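# Carry four items upright onto two arm-specific cabinet tops

## Task

Place the espresso tamper that has a black handle and the blue square cup on the top of the open cabinet reachable by arm1 alone, and place the wooden pillar block and the metal door knob on the top of the open cabinet reachable by arm4 alone. Each of the four items must keep the upright orientation it has now and rest with its entire base on that cabinet's top. Only the tops of the furniture count as the work area.

## Robot and tools

Robots: four i2rt Big YAM arms (arm1 to arm4), each with a five-finger right hand and a wrist camera. Cameras: arm1_cam_wrist, arm2_cam_wrist, arm3_cam_wrist, arm4_cam_wrist, room_a, room_b, or "all". Each foot points along its own +x. Bases in the scene frame (m, quat wxyz): arm1 x=-0.753 y=-1.605 z=+0.880 (+0.109, +0.000, +0.003, +0.994); arm2 x=-0.519 y=-0.387 z=+0.873 (+0.255, +0.000, +0.004, +0.967); arm3 x=+0.447 y=+0.410 z=+0.945 (+0.292, +0.001, -0.002, +0.956); arm4 x=+0.829 y=+1.613 z=+0.885 (+0.985, +0.008, -0.001, -0.171). A hand reaches roughly 1.07 m from the joint1 axis, so items may need handing between arms along the line arm1-arm2-arm3-arm4.

Frame: one scene frame in metres, origin on the floor, +z up. The hand point sits 0.045 m ahead of the palm; its +z runs along straightened fingers, +y out of the palm, +x across the palm away from the thumb. Fingertips extend 0.06-0.07 m past the point and lie about 0.06 m behind it in -y. A bracket on the little-finger side of the wrist sticks out and can strike objects. With joints 1, 5, 6 at 0 and the hand level and forward, the palm is down and the thumb on the left; joint6 near -1.3 puts the camera on top with an upright image.

move: one argument object per arm ("arm1"..."arm4"), each optional, plus "cameras". Inside an arm's part:
- "joints": absolute targets by name, radians for arm joints. Ranges: joint1_rad -2.879..2.879 (turn about foot, + counter-clockwise from above); joint2_rad 0..3.141 (shoulder, + lifts then swings forward); joint3_rad 0..3.019 (elbow, + opens); joint4_rad -1.692..1.57 (hand pitch, + fingers up); joint5_rad -1.57..1.57 (sideways, + to arm's right); joint6_rad -2.094..2.094 (roll, + clockwise from behind). Hand keys hand_little, hand_ring, hand_middle, hand_index, hand_thumb_bend: -1 curled to +1 straight; hand_thumb_turn: -1 opposite the fingers, +1 beside the palm; hand_force_limit -1..1 maps to about 0-10 N at fingertip (0-15 N thumb); hand_speed -0.96..1 (full speed from +0.48). These are absolute values, not offsets.
- "target": an absolute hand pose, one list of seven numbers [x, y, z, qw, qx, qy, qz], metres and unit quaternion in the scene frame, formatted like the printed "hand" line. The hand travels straight from its current hand_target toward it. Only hand_ keys may accompany a target in "joints"; arm joints there get the call refused.
- "speed": top hand speed for target, 0.002-4.3 m/s (default 0.25); rotation capped at twice that in rad/s.
- "min_time_s": 0.1-8 s, minimum duration of that arm's joint motions.
All parts start together. Joint-space moves let each joint go at its own rate and can sweep wide. Hands lag, drift and may overshoot speed, especially near full stretch. Omitted arms may still be driving to earlier targets. A call with no action returns full state and all images.

wait: "seconds" 0-10, plus optional "cameras"; commands nothing new.
zoom_image: "camera" plus "region" [x0, y0, x1, y1] in image pixels from top-left, no more than 504 on a side; only cameras in the latest images.
show_instructions: no arguments; shows the reference page(s).
finished_scene: optional "scene": 1; final, goal must hold with robots idle.

Results: "move" lists arms commanded; "as last shown" marks uncommanded arms (status "not commanded"); "pictures" gives image order; "hand" is the measured hand pose (can be off at long reach); "hand_target" is the pose the held joint targets imply. Joint velocities in rad/s; "within noise" means settled. Joint torques are raw drive outputs with per-unit offsets and noise; entries 3 and 4 wrap at ±28 N m. hand_stopped_by lists little, ring, middle, index, thumb_bend, thumb_turn as moving, target, force, stalled or fault. *_load_n are fingertip loads in N (positive pushed open); a dropped grip shows as loads near 0. Status words: off_target (resting short of target, not a stop); time_out (a stop; on_its_own shows what it still pushes toward); not_followed, "joint command not followed" or "pose unreachable" when the safety check holds back a motion; MOTOR HOT and OVER-TEMPERATURE FAULT for heat (the arm goes limp); limit_stop_at_motor_heat marks targets to resend. After a refused call or a stop, later calls in the same reply are skipped.

Gripping: a finger motor moves only when its target changes by 0.002 or more, halts at target or at the force limit, then locks. Raise hand_force_limit before closing (it starts at 0) and close slowly (hand_speed -0.94 or below) for gentle grips. Thumb turned in (-1) with fingers wrapping holds 0.035-0.065 m objects; thumb tip and index pad can pinch light items up to about 0.08 m. To release, send targets more open than the reading.

Avoid: items falling or leaving furniture tops, tipping items over, drops even of millimetres, releasing while moving, hard impacts with fixed or heavy things, and any forceful contact between two robots, including closing one hand on another's fingers. Arms keep pushing on contact and hold the last command while you think; stretched or loaded arms heat up. Loose objects may occasionally be nudged by outside pushes.

Each tool is called after "Call:" as name([rows], argument=value, ...), one row to a line, values as JSON.

Reference images:

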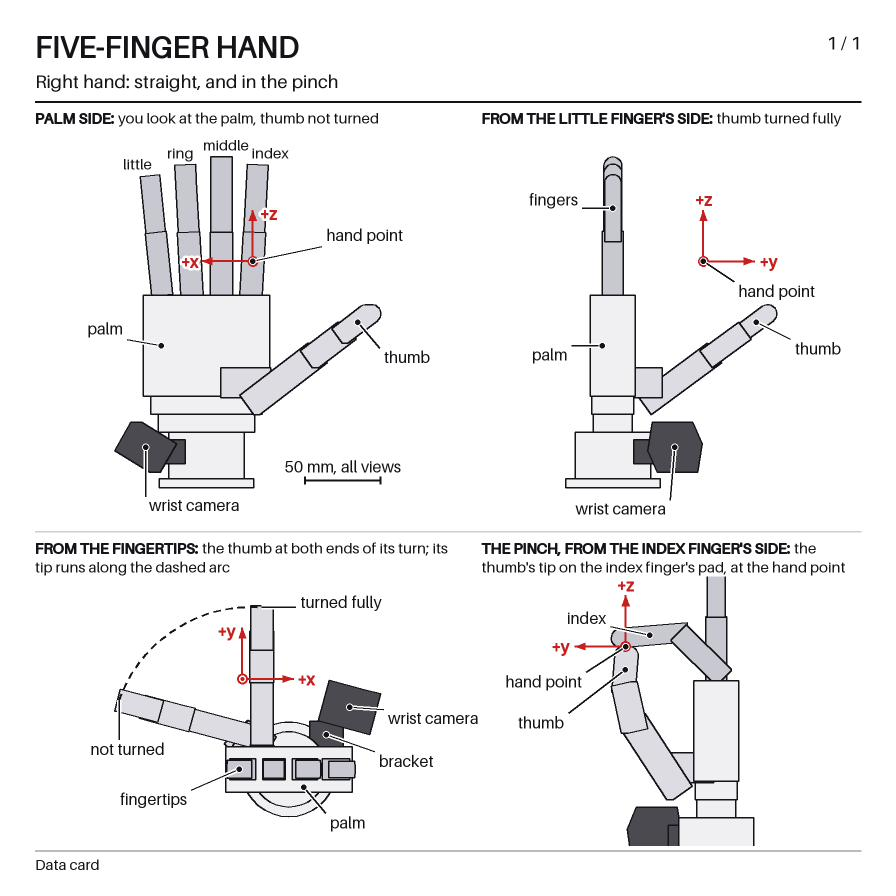

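## Session

Call:
move()

Scene clock: 0.00 s.
Joint torques (N m): no reading
Heat: arm1: hottest joint1_rad 29 °C; arm2: hottest joint1_rad 29 °C; arm3: hottest joint3_rad 30 °C; arm4: hottest joint2_rad 29 °C.
Joint velocities: within noise
arm1.joint_positions: joint1_rad=+0.339 joint2_rad=+0.613 joint3_rad=+1.361 joint4_rad=-1.419 joint5_rad=-0.295 joint6_rad=-1.044 hand_little=+1.000 hand_ring=+1.000 hand_middle=+1.000 hand_index=+1.000 hand_thumb_turn=+1.000 hand_thumb_bend=+1.000 hand_force_limit=+0.000 hand_speed=-0.800
arm1.joint_status: not commanded
arm1.hand_stopped_by: target,target,target,target,target,target
arm1.little_load_n: 0.0
arm1.ring_load_n: 0.0
arm1.middle_load_n: 0.0
arm1.index_load_n: 0.0
arm1.thumb_bend_load_n: 0.0
arm1.thumb_turn_load_n: 0.0
arm1.hand: x=-0.9563 y=-1.6479 z=+1.3314 quat_wxyz=(-0.366, +0.118, +0.885, -0.265) (m; scene frame)
arm1.hand_target: x=-0.9566 y=-1.6479 z=+1.3419 quat_wxyz=(-0.377, +0.115, +0.879, -0.268) (m; scene frame)
arm1.hand_status: not commanded
arm2.joint_positions: joint1_rad=-0.533 joint2_rad=+0.526 joint3_rad=+1.335 joint4_rad=-1.486 joint5_rad=+0.048 joint6_rad=-1.152 hand_little=+1.000 hand_ring=+1.000 hand_middle=+1.000 hand_index=+1.000 hand_thumb_turn=+1.000 hand_thumb_bend=+1.000 hand_force_limit=+0.000 hand_speed=-0.800
arm2.joint_status: not commanded
arm2.hand_stopped_by: target,target,target,target,target,target
arm2.little_load_n: 0.0
arm2.ring_load_n: 0.0
arm2.middle_load_n: 0.0
arm2.index_load_n: 0.0
arm2.thumb_bend_load_n: 0.0
arm2.thumb_turn_load_n: 0.0
arm2.hand: x=-0.5556 y=-0.2133 z=+1.3198 quat_wxyz=(-0.402, +0.613, +0.663, +0.152) (m; scene frame)
arm2.hand_target: x=-0.5557 y=-0.2129 z=+1.3298 quat_wxyz=(-0.413, +0.610, +0.659, +0.155) (m; scene frame)
arm2.hand_status: not commanded
arm3.joint_positions: joint1_rad=-0.380 joint2_rad=+0.622 joint3_rad=+1.416 joint4_rad=-1.583 joint5_rad=+0.150 joint6_rad=-1.177 hand_little=+1.000 hand_ring=+1.000 hand_middle=+1.000 hand_index=+1.000 hand_thumb_turn=+1.000 hand_thumb_bend=+1.000 hand_force_limit=+0.000 hand_speed=-0.800
arm3.joint_status: not commanded
arm3.hand_stopped_by: target,target,target,target,target,target
arm3.little_load_n: 0.0
arm3.ring_load_n: 0.0
arm3.middle_load_n: 0.0
arm3.index_load_n: 0.0
arm3.thumb_bend_load_n: 0.0
arm3.thumb_turn_load_n: 0.0
arm3.hand: x=+0.4139 y=+0.5875 z=+1.4037 quat_wxyz=(-0.346, +0.604, +0.696, +0.176) (m; scene frame)
arm3.hand_target: x=+0.4138 y=+0.5876 z=+1.4116 quat_wxyz=(-0.356, +0.602, +0.693, +0.178) (m; scene frame)
arm3.hand_status: not commanded
arm4.joint_positions: joint1_rad=-0.394 joint2_rad=+0.633 joint3_rad=+1.353 joint4_rad=-1.616 joint5_rad=-0.247 joint6_rad=-1.104 hand_little=+1.000 hand_ring=+1.000 hand_middle=+1.000 hand_index=+1.000 hand_thumb_turn=+1.000 hand_thumb_bend=+1.000 hand_force_limit=+0.000 hand_speed=-0.800
arm4.joint_status: not commanded
arm4.hand_stopped_by: target,target,target,target,target,target
arm4.little_load_n: 0.0
arm4.ring_load_n: 0.0
arm4.middle_load_n: 0.0
arm4.index_load_n: 0.0
arm4.thumb_bend_load_n: 0.0
arm4.thumb_turn_load_n: 0.0
arm4.hand: x=+0.9593 y=+1.4980 z=+1.2989 quat_wxyz=(-0.078, +0.793, -0.499, +0.340) (m; scene frame)
arm4.hand_target: x=+0.9601 y=+1.4971 z=+1.3082 quat_wxyz=(-0.076, +0.791, -0.495, +0.352) (m; scene frame)
arm4.hand_status: not commanded
pictures: arm1_cam_wrist, arm2_cam_wrist, arm3_cam_wrist, arm4_cam_wrist, room_a, room_b
Images, in order (width x height): arm1_cam_wrist 672x504, arm2_cam_wrist 672x504, arm3_cam_wrist 672x504, arm4_cam_wrist 672x504, room_a 896x504, room_b 896x504.

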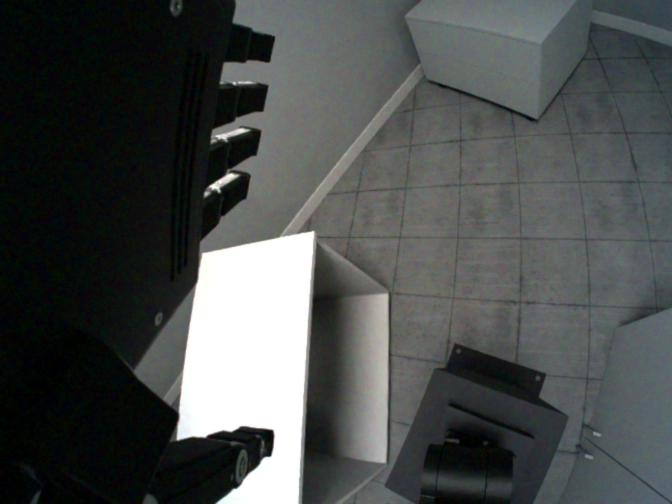

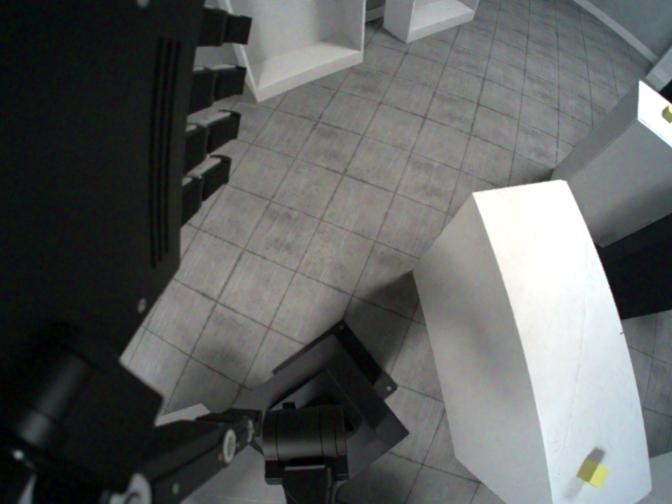

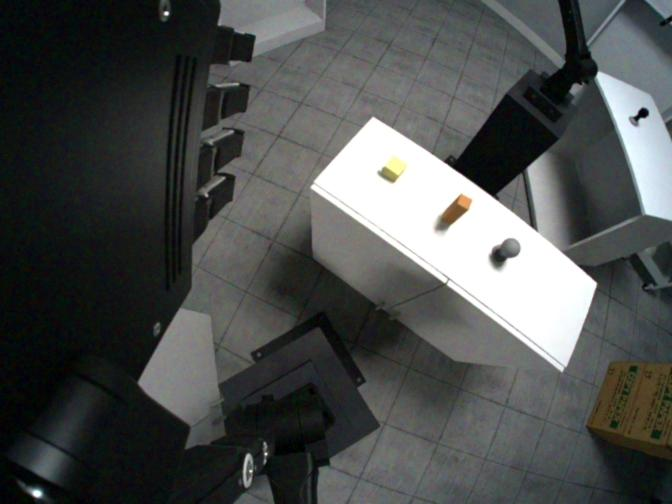

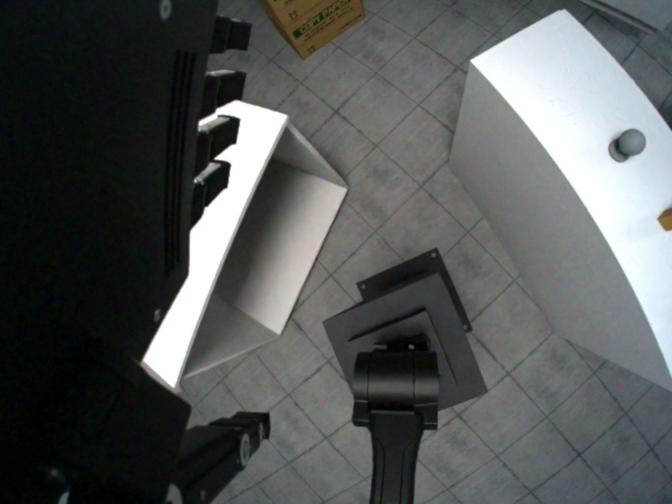

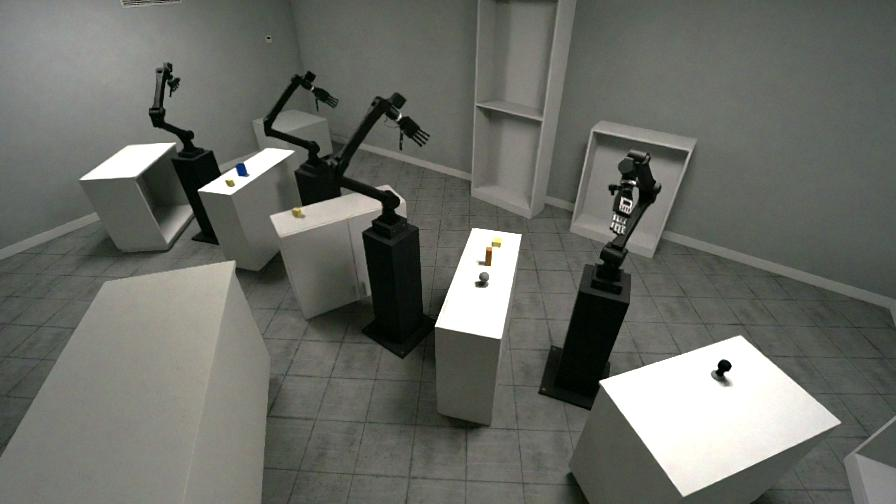

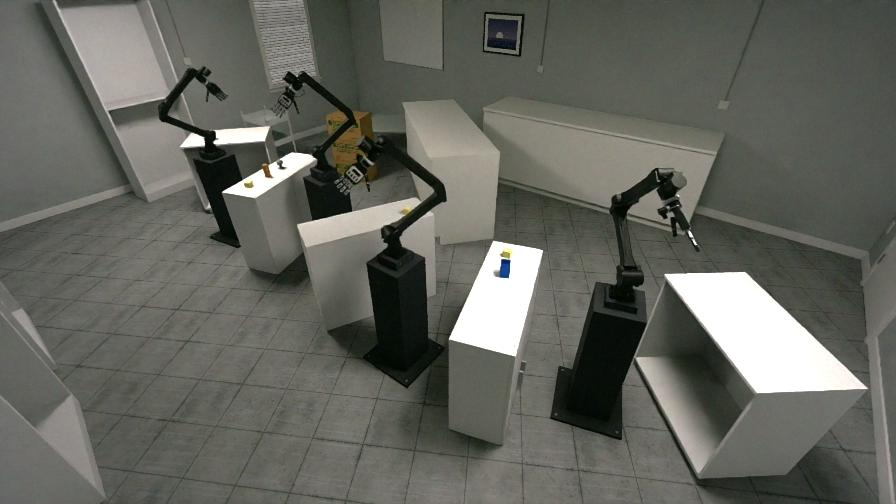

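Call:
zoom_image(camera="room_a", region=[420, 220, 620, 320])

Call:
zoom_image(camera="room_a", region=[560, 320, 860, 500])

Call:
zoom_image(camera="room_b", region=[440, 220, 580, 320])

Call:
zoom_image(camera="arm3_cam_wrist", region=[300, 80, 672, 380])

Call:
zoom_image(camera="room_a", region=[200, 140, 420, 260])

Scaled by 2.520 from the camera's image (finer frame: 1280x720).

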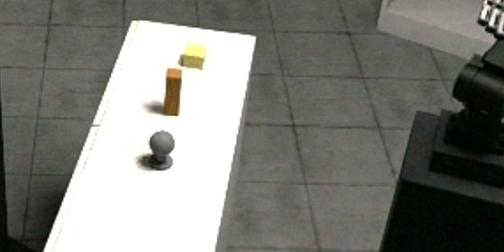

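Scaled by 1.680 from the camera's image (finer frame: 1280x720).

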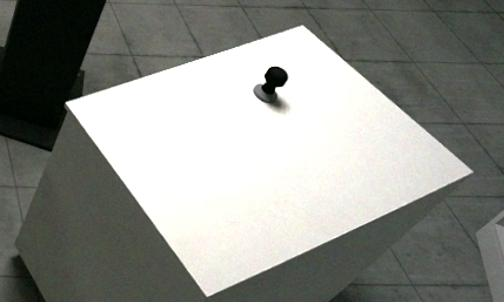

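Scaled by 3.600 from the camera's image (finer frame: 1280x720).

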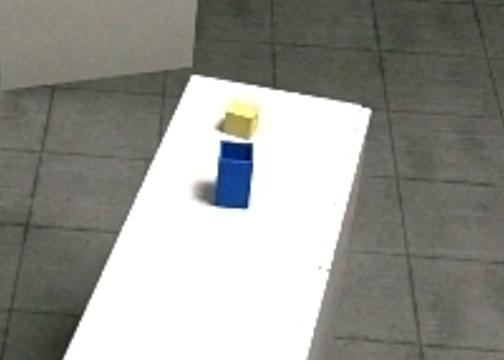

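Scaled by 1.355 from the camera's image (finer frame: 960x720).

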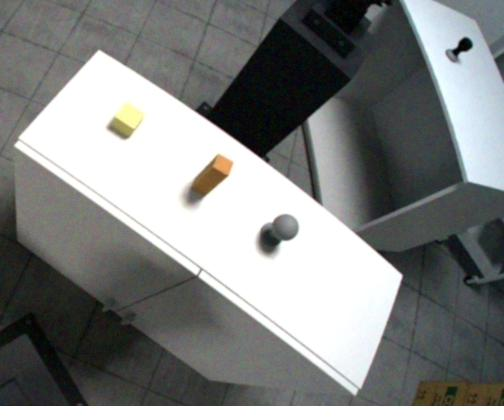

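Scaled by 2.291 from the camera's image (finer frame: 1280x720).

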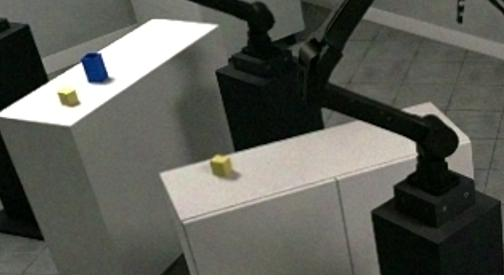

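Call:
move(arm1={"joints":{"joint1_rad":-1.5,"joint2_rad":1.17,"joint3_rad":1.13,"joint4_rad":-0.48,"joint5_rad":0,"joint6_rad":-1.3,"hand_thumb_turn":-1,"hand_speed":0.2},"min_time_s":4}, arm2={"joints":{"joint1_rad":-2.0,"joint2_rad":1.17,"joint3_rad":1.13,"joint4_rad":-0.48,"joint5_rad":0,"joint6_rad":-1.3,"hand_thumb_turn":-1,"hand_speed":0.2},"min_time_s":4}, arm3={"joints":{"joint1_rad":-1.26,"joint2_rad":1.17,"joint3_rad":1.13,"joint4_rad":-0.48,"joint5_rad":0,"joint6_rad":-1.3,"hand_thumb_turn":-1,"hand_speed":0.2},"min_time_s":4}, arm4={"joints":{"joint1_rad":0.8,"joint2_rad":1.17,"joint3_rad":1.13,"joint4_rad":-0.48,"joint5_rad":0,"joint6_rad":-1.3,"hand_thumb_turn":-1,"hand_speed":0.2},"min_time_s":4}, cameras=["all"])

Scene clock: 152.50 s.
Joint torques (N m): arm1=[0.91 -8.23 10.18 2.62 0.02 -0.35] | arm2=[0.79 -9 7.49 2.3 -0.17 -0.21] | arm3=[-2.55 -8.35 8.68 2.24 -0.14 -0.1] | arm4=[0.73 -7.12 8.49 2.13 0.07 -0.2]
Heat: arm1: hottest joint3_rad 32 °C; arm2: hottest joint3_rad 31 °C; arm3: hottest joint3_rad 38 °C; arm4: hottest joint3_rad 35 °C.
move: arm1 done; arm2 done; arm3 done; arm4 done
Joint velocities: within noise
arm1.joint_positions: joint1_rad=-1.509 joint2_rad=+1.178 joint3_rad=+1.130 joint4_rad=-0.505 joint5_rad=-0.001 joint6_rad=-1.287 hand_little=+1.000 hand_ring=+1.000 hand_middle=+1.000 hand_index=+1.000 hand_thumb_turn=-1.000 hand_thumb_bend=+1.000 hand_force_limit=+0.000 hand_speed=+0.200
arm1.joint_status: all done
arm1.hand_stopped_by: target,target,target,target,target,target
arm1.little_load_n: 0.0
arm1.ring_load_n: 0.0
arm1.middle_load_n: 0.0
arm1.index_load_n: 0.0
arm1.thumb_bend_load_n: 0.0
arm1.thumb_turn_load_n: 0.5
arm1.hand: x=-0.6216 y=-1.0921 z=+1.1847 quat_wxyz=(-0.364, +0.738, +0.468, +0.321)
arm1.hand_target: x=-0.6189 y=-1.0872 z=+1.1868 quat_wxyz=(-0.367, +0.732, +0.471, +0.328)
arm1.hand_status: not commanded
arm2.joint_positions: joint1_rad=-2.006 joint2_rad=+1.184 joint3_rad=+1.134 joint4_rad=-0.502 joint5_rad=+0.004 joint6_rad=-1.283 hand_little=+1.000 hand_ring=+1.000 hand_middle=+1.000 hand_index=+1.000 hand_thumb_turn=-1.000 hand_thumb_bend=+1.000 hand_force_limit=+0.000 hand_speed=+0.200
arm2.joint_status: all done
arm2.hand_stopped_by: target,target,target,target,target,target
arm2.little_load_n: 0.0
arm2.ring_load_n: 0.0
arm2.middle_load_n: 0.0
arm2.index_load_n: 0.0
arm2.thumb_bend_load_n: 0.0
arm2.thumb_turn_load_n: 0.5
arm2.hand: x=-0.0600 y=-0.1191 z=+1.1779 quat_wxyz=(-0.209, +0.862, +0.145, +0.438)
arm2.hand_target: x=-0.0555 y=-0.1196 z=+1.1815 quat_wxyz=(-0.209, +0.856, +0.150, +0.447)
arm2.hand_status: not commanded
arm3.joint_positions: joint1_rad=-1.256 joint2_rad=+1.179 joint3_rad=+1.125 joint4_rad=-0.500 joint5_rad=+0.004 joint6_rad=-1.290 hand_little=+1.000 hand_ring=+1.000 hand_middle=+1.000 hand_index=+1.000 hand_thumb_turn=-1.000 hand_thumb_bend=+1.000 hand_force_limit=+0.000 hand_speed=+0.200
arm3.joint_status: all done
arm3.hand_stopped_by: target,target,target,target,target,target
arm3.little_load_n: 0.0
arm3.ring_load_n: 0.0
arm3.middle_load_n: 0.0
arm3.index_load_n: 0.0
arm3.thumb_bend_load_n: 0.0
arm3.thumb_turn_load_n: 0.0
arm3.hand: x=+0.6406 y=+0.8996 z=+1.2514 quat_wxyz=(-0.345, +0.764, +0.422, +0.345)
arm3.hand_target: x=+0.6435 y=+0.9043 z=+1.2558 quat_wxyz=(-0.350, +0.758, +0.423, +0.352)
arm3.hand_status: not commanded
arm4.joint_positions: joint1_rad=+0.792 joint2_rad=+1.180 joint3_rad=+1.122 joint4_rad=-0.503 joint5_rad=-0.011 joint6_rad=-1.285 hand_little=+1.000 hand_ring=+1.000 hand_middle=+1.000 hand_index=+1.000 hand_thumb_turn=-1.000 hand_thumb_bend=+1.000 hand_force_limit=+0.000 hand_speed=+0.200
arm4.joint_status: all done
arm4.hand_stopped_by: target,target,target,target,target,target
arm4.little_load_n: 0.0
arm4.ring_load_n: 0.0
arm4.middle_load_n: 0.0
arm4.index_load_n: 0.0
arm4.thumb_bend_load_n: 0.0
arm4.thumb_turn_load_n: 0.0
arm4.hand: x=+1.3208 y=+1.7931 z=+1.1919 quat_wxyz=(-0.184, +0.870, +0.071, +0.452)
arm4.hand_target: x=+1.3271 y=+1.7943 z=+1.2011 quat_wxyz=(-0.184, +0.862, +0.076, +0.466)
arm4.hand_status: not commanded
pictures: arm1_cam_wrist, arm2_cam_wrist, arm3_cam_wrist, arm4_cam_wrist, room_a, room_b
Images, in order (width x height): arm1_cam_wrist 672x504, arm2_cam_wrist 672x504, arm3_cam_wrist 672x504, arm4_cam_wrist 672x504, room_a 896x504, room_b 896x504.

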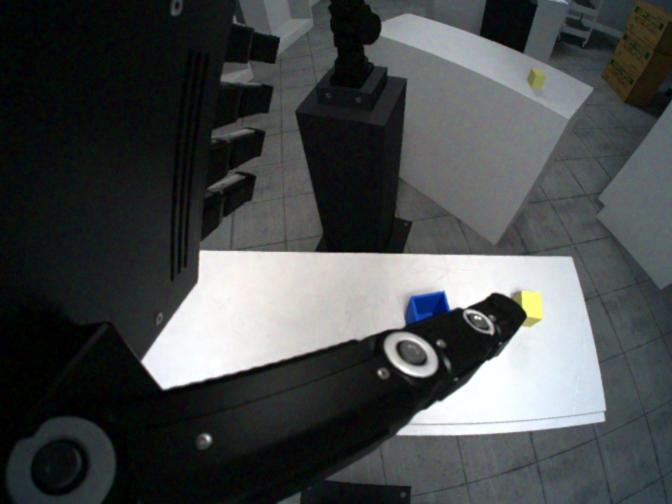

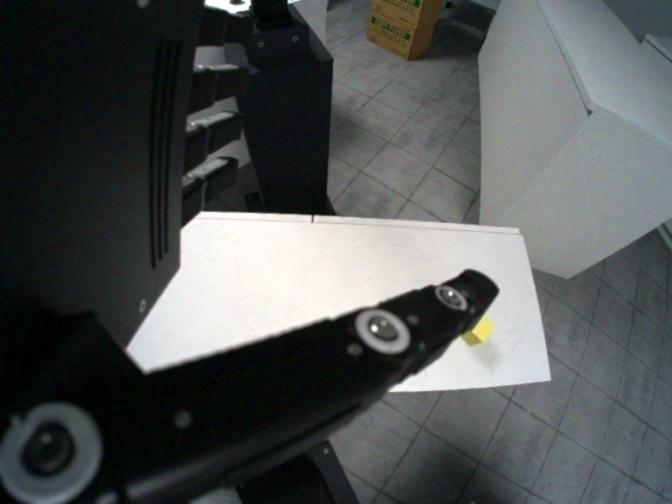

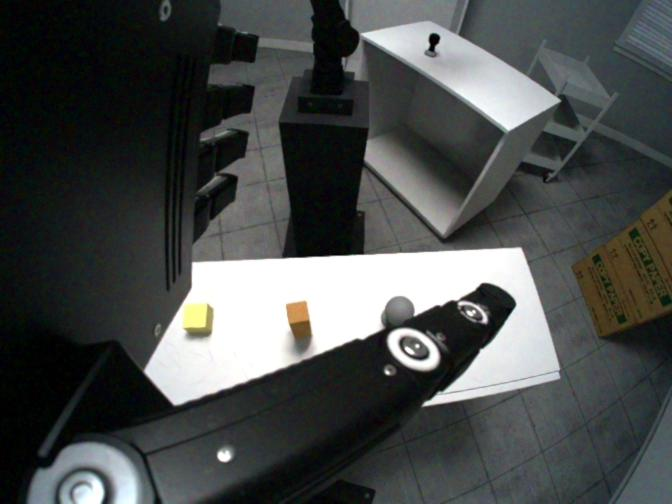

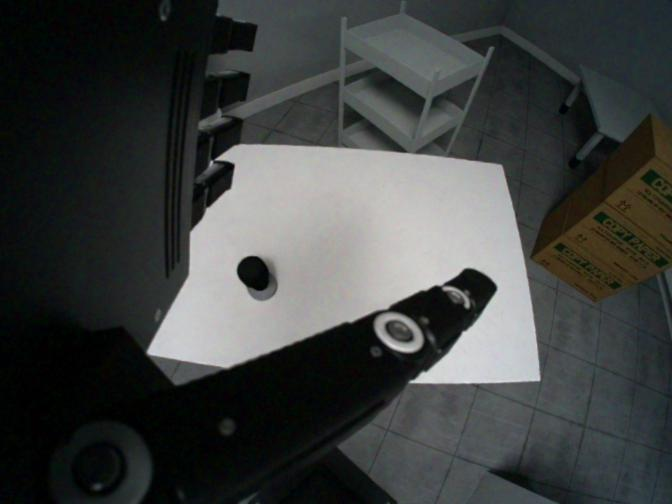

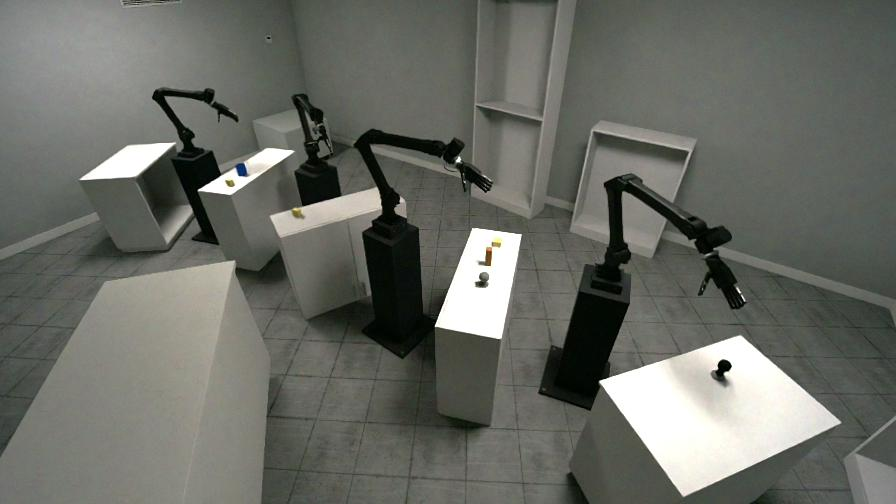

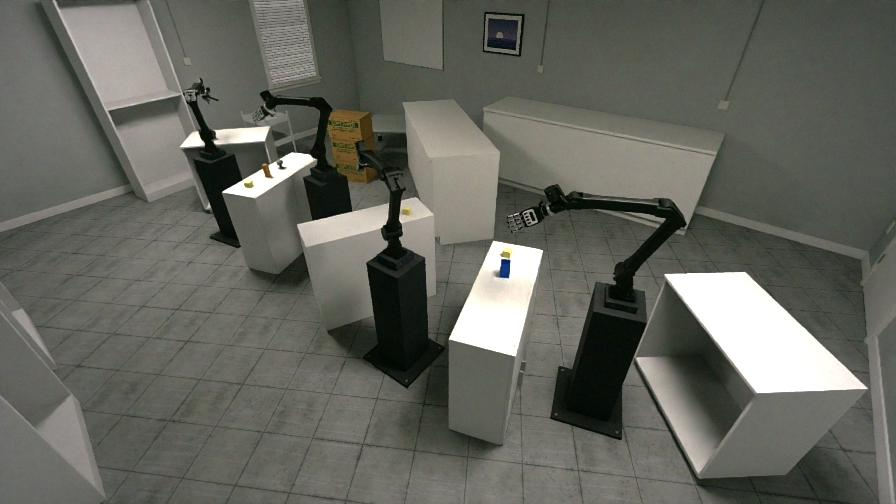

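Call:
zoom_image(camera="arm4_cam_wrist", region=[190, 220, 330, 340])

Call:
zoom_image(camera="arm3_cam_wrist", region=[160, 250, 560, 400])

Call:
zoom_image(camera="arm1_cam_wrist", region=[340, 240, 620, 440])

Scaled by 3.600 from the camera's image (finer frame: 960x720).

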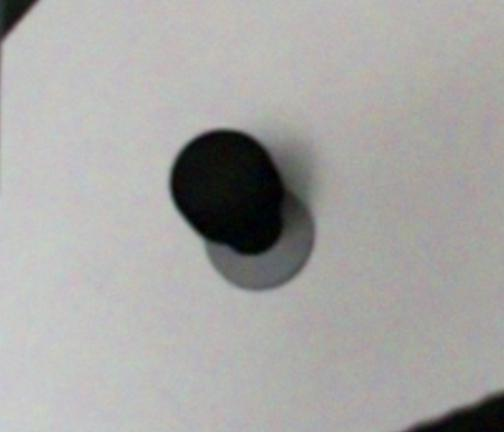

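Scaled by 1.260 from the camera's image (finer frame: 960x720).

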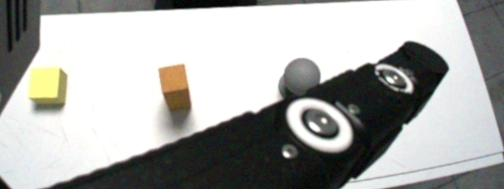

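Scaled by 1.800 from the camera's image (finer frame: 960x720).

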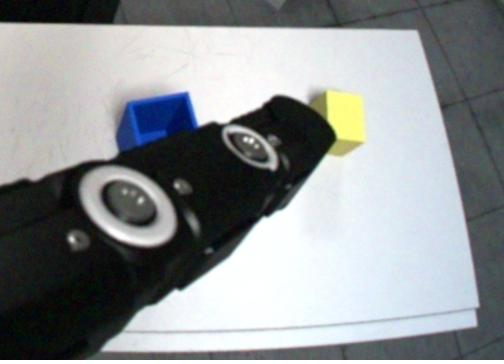

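Call:
move(arm1={"target":[-0.528,-1.24,1.08,-0.4777,0.5213,0.4777,0.5213],"speed":0.2}, arm4={"target":[1.222,1.843,1.07,-0.2302,0.6686,0.2302,0.6686],"speed":0.2}, cameras=["arm1_cam_wrist","arm4_cam_wrist","room_a","room_b"])

Scene clock: 250.80 s.
Joint torques (N m): arm1=[0.67 -3.08 8.08 2.63 -0.06 -0.2] | arm2=[0.79 -9 7.43 2.3 -0.17 -0.23] | arm3=[-2.61 -8.64 8.65 2.25 -0.12 -0.12] | arm4=[1.03 -4.13 6.11 2.3 -0.14 -0.2]
Heat: arm1: hottest joint3_rad 34 °C; arm2: hottest joint3_rad 32 °C; arm3: hottest joint3_rad 41 °C; arm4: hottest joint3_rad 35 °C.
move: arm1 done; arm4 off_target
Joint velocities: within noise
arm1.joint_positions: joint1_rad=-2.037 joint2_rad=+0.967 joint3_rad=+0.261 joint4_rad=+0.701 joint5_rad=-0.606 joint6_rad=-1.546 hand_little=+1.000 hand_ring=+1.000 hand_middle=+1.000 hand_index=+1.000 hand_thumb_turn=-1.000 hand_thumb_bend=+1.000 hand_force_limit=+0.000 hand_speed=+0.200
arm1.joint_status: not commanded
arm1.hand_stopped_by: target,target,target,target,target,target
arm1.little_load_n: 0.0
arm1.ring_load_n: 0.0
arm1.middle_load_n: 0.0
arm1.index_load_n: 0.0
arm1.thumb_bend_load_n: 0.0
arm1.thumb_turn_load_n: 0.5
arm1.hand: x=-0.5339 y=-1.2386 z=+1.0773 quat_wxyz=(-0.485, +0.528, +0.475, +0.510)
arm1.hand_target: x=-0.5299 y=-1.2401 z=+1.0811 quat_wxyz=(-0.482, +0.523, +0.474, +0.519)
arm1.hand_status: done (0.007 m and 1.7 deg from the pose sent, 0.204 m and 36.5 deg at the start)
arm2, arm3: as last shown
arm2.thumb_turn_load_n: 0.0
arm3.hand_target: x=+0.6436 y=+0.9043 z=+1.2558 quat_wxyz=(-0.350, +0.758, +0.423, +0.352)
arm4.joint_positions: joint1_rad=+1.008 joint2_rad=+1.172 joint3_rad=+0.298 joint4_rad=+0.832 joint5_rad=+0.006 joint6_rad=-1.569 hand_little=+1.000 hand_ring=+1.000 hand_middle=+1.000 hand_index=+1.000 hand_thumb_turn=-1.000 hand_thumb_bend=+1.000 hand_force_limit=+0.000 hand_speed=+0.200
arm4.joint_status: not commanded
arm4.hand_stopped_by: target,target,target,target,target,target
arm4.little_load_n: 0.0
arm4.ring_load_n: 0.0
arm4.middle_load_n: 0.0
arm4.index_load_n: 0.0
arm4.thumb_bend_load_n: 0.0
arm4.thumb_turn_load_n: 0.0
arm4.hand: x=+1.2197 y=+1.8386 z=+1.0607 quat_wxyz=(-0.229, +0.680, +0.229, +0.658)
arm4.hand_target: x=+1.2216 y=+1.8426 z=+1.0712 quat_wxyz=(-0.229, +0.668, +0.233, +0.669)
arm4.hand_status: off_target (0.011 m and 1.8 deg from the pose sent, 0.165 m and 39.0 deg at the start)
Images, in order (width x height): arm1_cam_wrist 672x504, arm4_cam_wrist 672x504, room_a 896x504, room_b 896x504.

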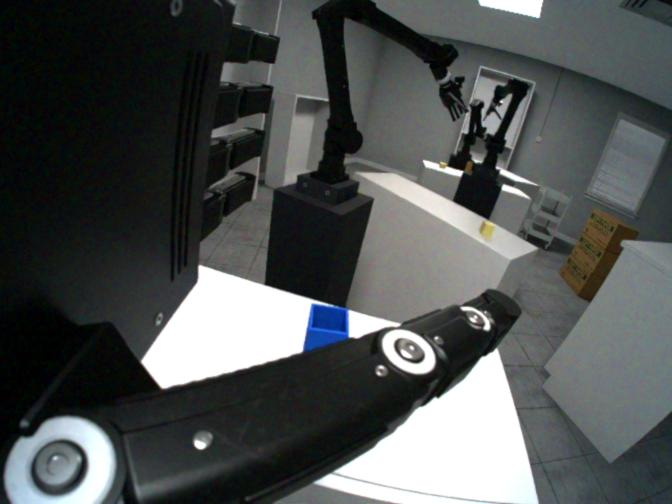

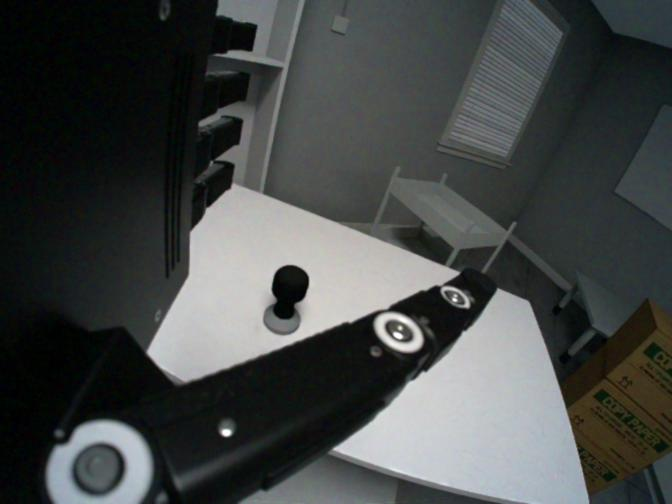

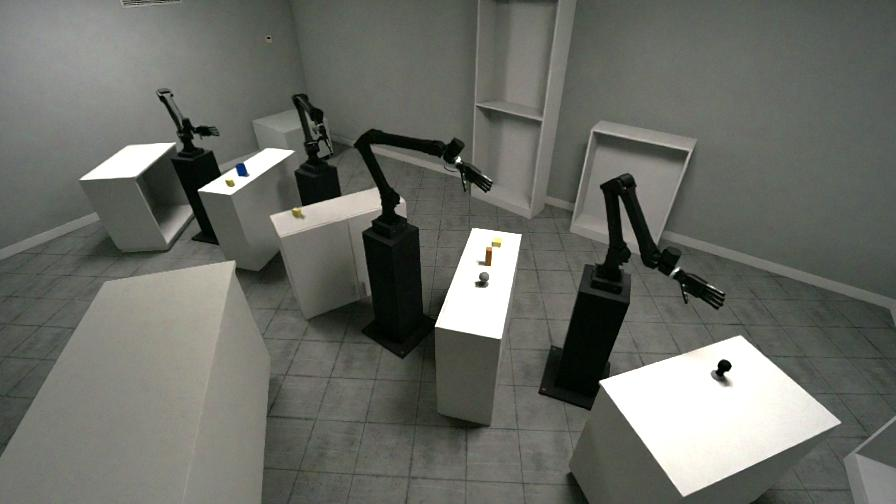

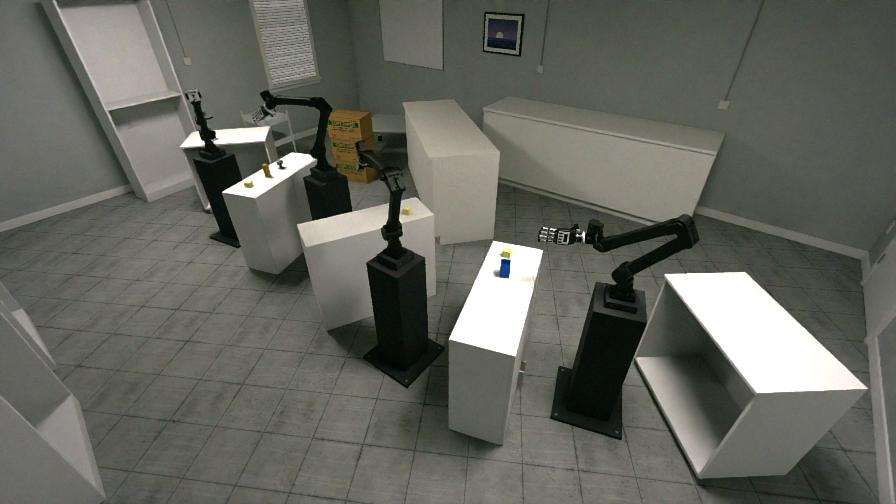

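Call:
move(arm1={"target":[-0.528,-1.24,0.96,-0.4777,0.5213,0.4777,0.5213],"speed":0.2}, arm4={"target":[1.222,1.843,0.95,-0.2302,0.6686,0.2302,0.6686],"speed":0.2}, cameras=["arm1_cam_wrist","arm4_cam_wrist","room_a","room_b"])

Scene clock: 269.20 s.
Joint torques (N m): arm1=[0.62 -7.06 1.7 2.58 -0.03 -0.16] | arm2=[0.73 -9 7.43 2.3 -0.16 -0.23] | arm3=[-2.67 -8.29 8.65 2.35 -0.11 -0.1] | arm4=[0.91 -8.12 1.58 2.29 -0.05 -0.14]
Heat: arm1: hottest joint3_rad 33 °C; arm2: hottest joint3_rad 32 °C; arm3: hottest joint3_rad 41 °C; arm4: hottest joint3_rad 35 °C.
move: arm1 done; arm4 off_target
Joint velocities: within noise
arm1.joint_positions: joint1_rad=-2.037 joint2_rad=+1.719 joint3_rad=+0.174 joint4_rad=+1.529 joint5_rad=-0.606 joint6_rad=-1.564 hand_little=+1.000 hand_ring=+1.000 hand_middle=+1.000 hand_index=+1.000 hand_thumb_turn=-1.000 hand_thumb_bend=+1.000 hand_force_limit=+0.000 hand_speed=+0.200
arm1.joint_status: not commanded
arm1.hand_stopped_by: target,target,target,target,target,target
arm1.little_load_n: 0.0
arm1.ring_load_n: 0.0
arm1.middle_load_n: 0.0
arm1.index_load_n: 0.0
arm1.thumb_bend_load_n: 0.0
arm1.thumb_turn_load_n: 0.0
arm1.hand: x=-0.5328 y=-1.2386 z=+0.9556 quat_wxyz=(-0.479, +0.528, +0.481, +0.511)
arm1.hand_target: x=-0.5287 y=-1.2409 z=+0.9616 quat_wxyz=(-0.478, +0.522, +0.478, +0.521)
arm1.hand_status: done (0.007 m and 1.4 deg from the pose sent, 0.117 m and 1.7 deg at the start)
arm2, arm3: as last shown
arm3.thumb_turn_load_n: 0.5
arm4.joint_positions: joint1_rad=+1.008 joint2_rad=+1.850 joint3_rad=+0.246 joint4_rad=+1.544 joint5_rad=+0.007 joint6_rad=-1.569 hand_little=+1.000 hand_ring=+1.000 hand_middle=+1.000 hand_index=+1.000 hand_thumb_turn=-1.000 hand_thumb_bend=+1.000 hand_force_limit=+0.000 hand_speed=+0.200
arm4.joint_status: not commanded
arm4.hand_stopped_by: target,target,target,target,target,target
arm4.little_load_n: 0.0
arm4.ring_load_n: 0.0
arm4.middle_load_n: 0.0
arm4.index_load_n: 0.0
arm4.thumb_bend_load_n: 0.0
arm4.thumb_turn_load_n: 0.5
arm4.hand: x=+1.2167 y=+1.8372 z=+0.9369 quat_wxyz=(-0.226, +0.686, +0.231, +0.652)
arm4.hand_target: x=+1.2211 y=+1.8417 z=+0.9510 quat_wxyz=(-0.229, +0.670, +0.230, +0.668)
arm4.hand_status: off_target (0.015 m and 2.8 deg from the pose sent, 0.111 m and 1.8 deg at the start; a joint's target at an end of its range on 19 of 42 steps)
Images, in order (width x height): arm1_cam_wrist 672x504, arm4_cam_wrist 672x504, room_a 896x504, room_b 896x504.

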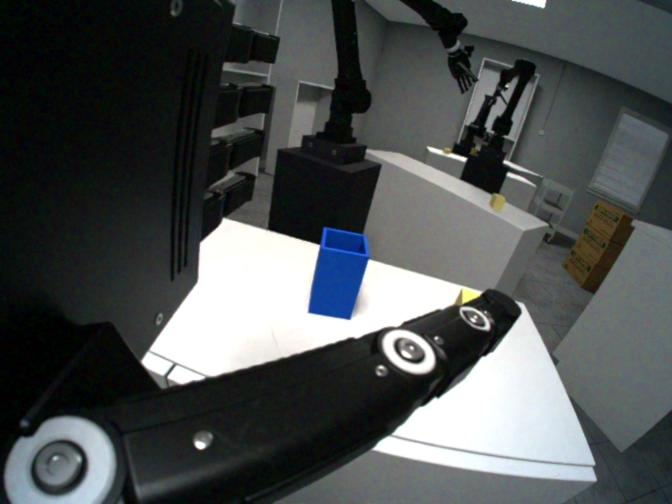

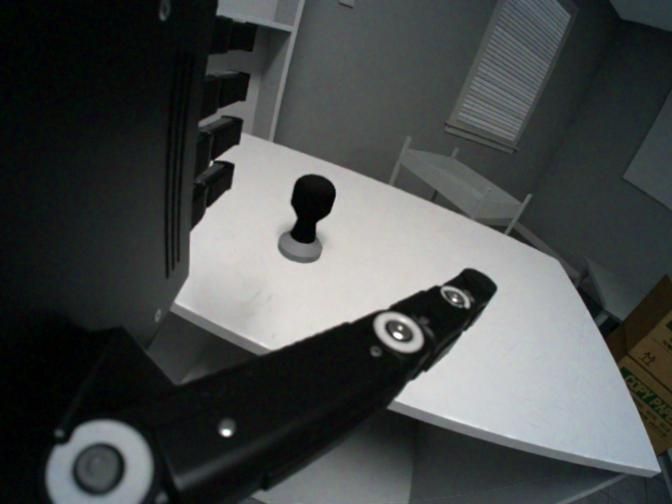

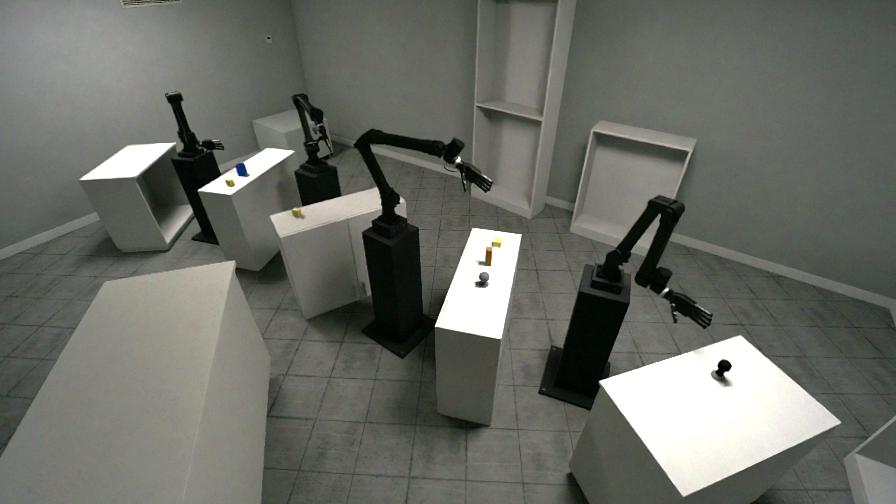

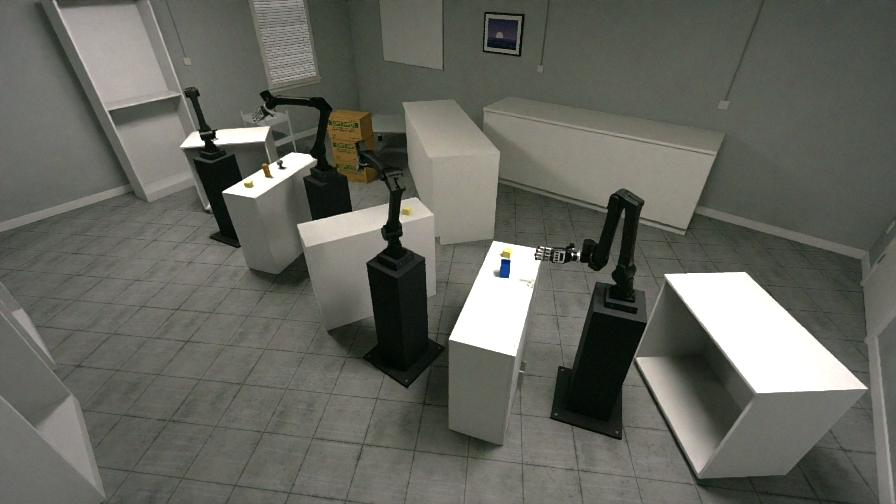

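Call:
zoom_image(camera="arm4_cam_wrist", region=[240, 150, 380, 290])

Call:
zoom_image(camera="arm1_cam_wrist", region=[270, 200, 410, 340])

Scaled by 3.600 from the camera's image (finer frame: 960x720).

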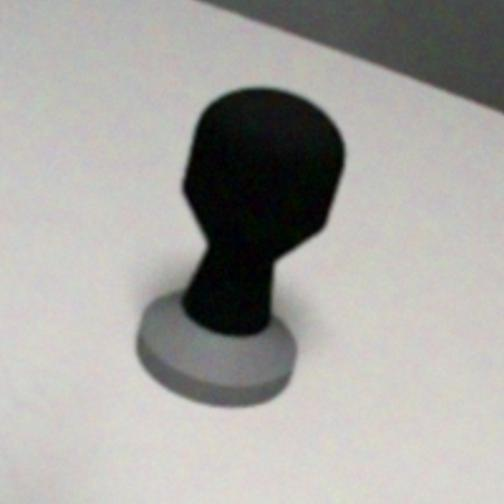

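Scaled by 3.600 from the camera's image (finer frame: 960x720).

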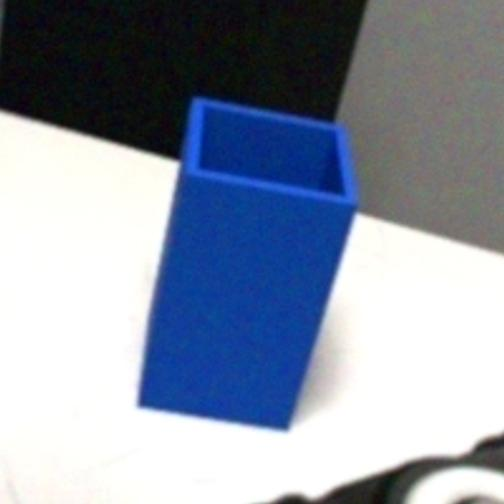

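Call:
move(arm1={"target":[-0.473,-1.075,0.95,-0.5,0.5,0.5,0.5],"speed":0.12}, arm4={"target":[1.348,1.948,0.97,-0.2378,0.666,0.2378,0.666],"speed":0.12}, cameras=["arm1_cam_wrist","arm4_cam_wrist","room_a","room_b"])

Scene clock: 336.20 s.
Joint torques (N m): arm1=[1.79 -11.99 6.22 1.33 0.02 -0.22] | arm2=[0.73 -8.94 7.43 2.3 -0.16 -0.23] | arm3=[-2.49 -8.29 8.69 2.22 -0.15 -0.1] | arm4=[0.85 -10.29 4.93 1.16 -0.16 -0.14]
Heat: arm1: hottest joint1_rad 29 °C; arm2: hottest joint3_rad 33 °C; arm3: hottest joint3_rad 42 °C; arm4: hottest joint2_rad 30 °C.
move: arm1 off_target; arm4 done
Joint velocities: within noise
arm1.joint_positions: joint1_rad=-1.949 joint2_rad=+1.897 joint3_rad=+0.620 joint4_rad=+1.283 joint5_rad=-0.582 joint6_rad=-1.564 hand_little=+1.000 hand_ring=+1.000 hand_middle=+1.000 hand_index=+1.000 hand_thumb_turn=-1.000 hand_thumb_bend=+1.000 hand_force_limit=+0.000 hand_speed=+0.200
arm1.joint_status: not commanded
arm1.hand_stopped_by: target,target,target,target,target,target
arm1.little_load_n: 0.0
arm1.ring_load_n: 0.0
arm1.middle_load_n: -0.5
arm1.index_load_n: 0.0
arm1.thumb_bend_load_n: 0.0
arm1.thumb_turn_load_n: 0.0
arm1.hand: x=-0.4684 y=-1.0866 z=+0.9492 quat_wxyz=(-0.497, +0.505, +0.496, +0.503)
arm1.hand_target: x=-0.4719 y=-1.0756 z=+0.9484 quat_wxyz=(-0.500, +0.500, +0.501, +0.500)
arm1.hand_status: off_target (0.012 m and 0.9 deg from the pose sent, 0.174 m and 4.7 deg at the start)
arm2, arm3: as last shown
arm4.joint_positions: joint1_rad=+1.007 joint2_rad=+1.898 joint3_rad=+0.681 joint4_rad=+1.200 joint5_rad=-0.010 joint6_rad=-1.569 hand_little=+1.000 hand_ring=+1.000 hand_middle=+1.000 hand_index=+1.000 hand_thumb_turn=-1.000 hand_thumb_bend=+1.000 hand_force_limit=+0.000 hand_speed=+0.200
arm4.joint_status: not commanded
arm4.hand_stopped_by: target,target,target,target,target,target
arm4.little_load_n: 0.0
arm4.ring_load_n: 0.0
arm4.middle_load_n: 0.0
arm4.index_load_n: 0.0
arm4.thumb_bend_load_n: 0.5
arm4.thumb_turn_load_n: 0.0
arm4.hand: x=+1.3445 y=+1.9401 z=+0.9659 quat_wxyz=(-0.237, +0.670, +0.231, +0.665)
arm4.hand_target: x=+1.3496 y=+1.9455 z=+0.9674 quat_wxyz=(-0.235, +0.667, +0.235, +0.667)
arm4.hand_status: done (0.010 m and 1.0 deg from the pose sent, 0.175 m and 3.2 deg at the start)
Images, in order (width x height): arm1_cam_wrist 672x504, arm4_cam_wrist 672x504, room_a 896x504, room_b 896x504.

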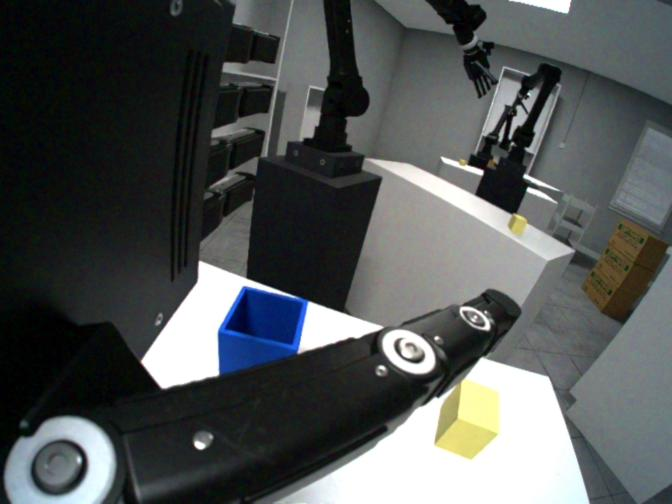

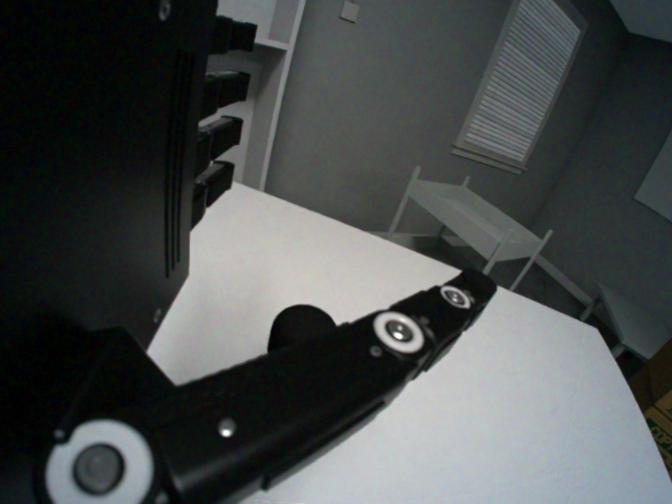

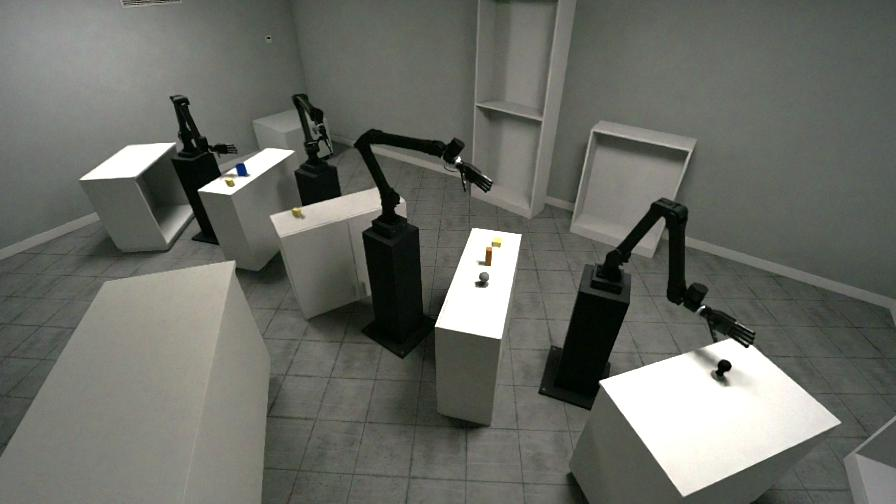

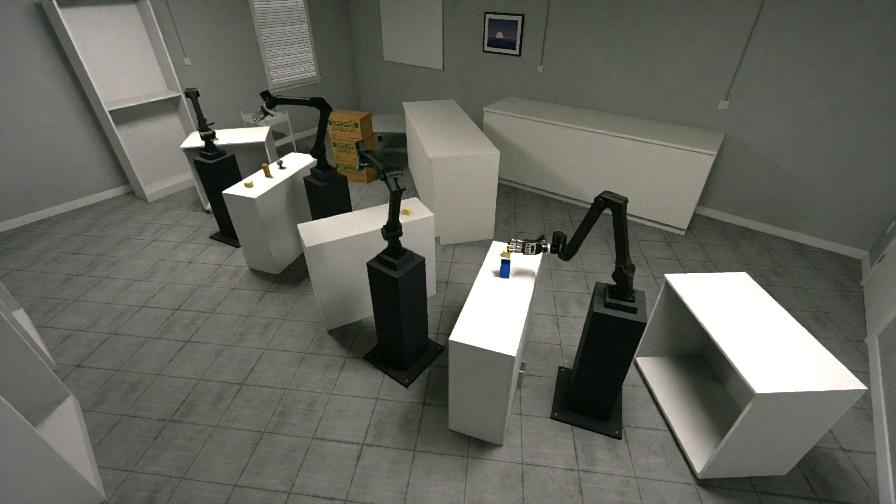

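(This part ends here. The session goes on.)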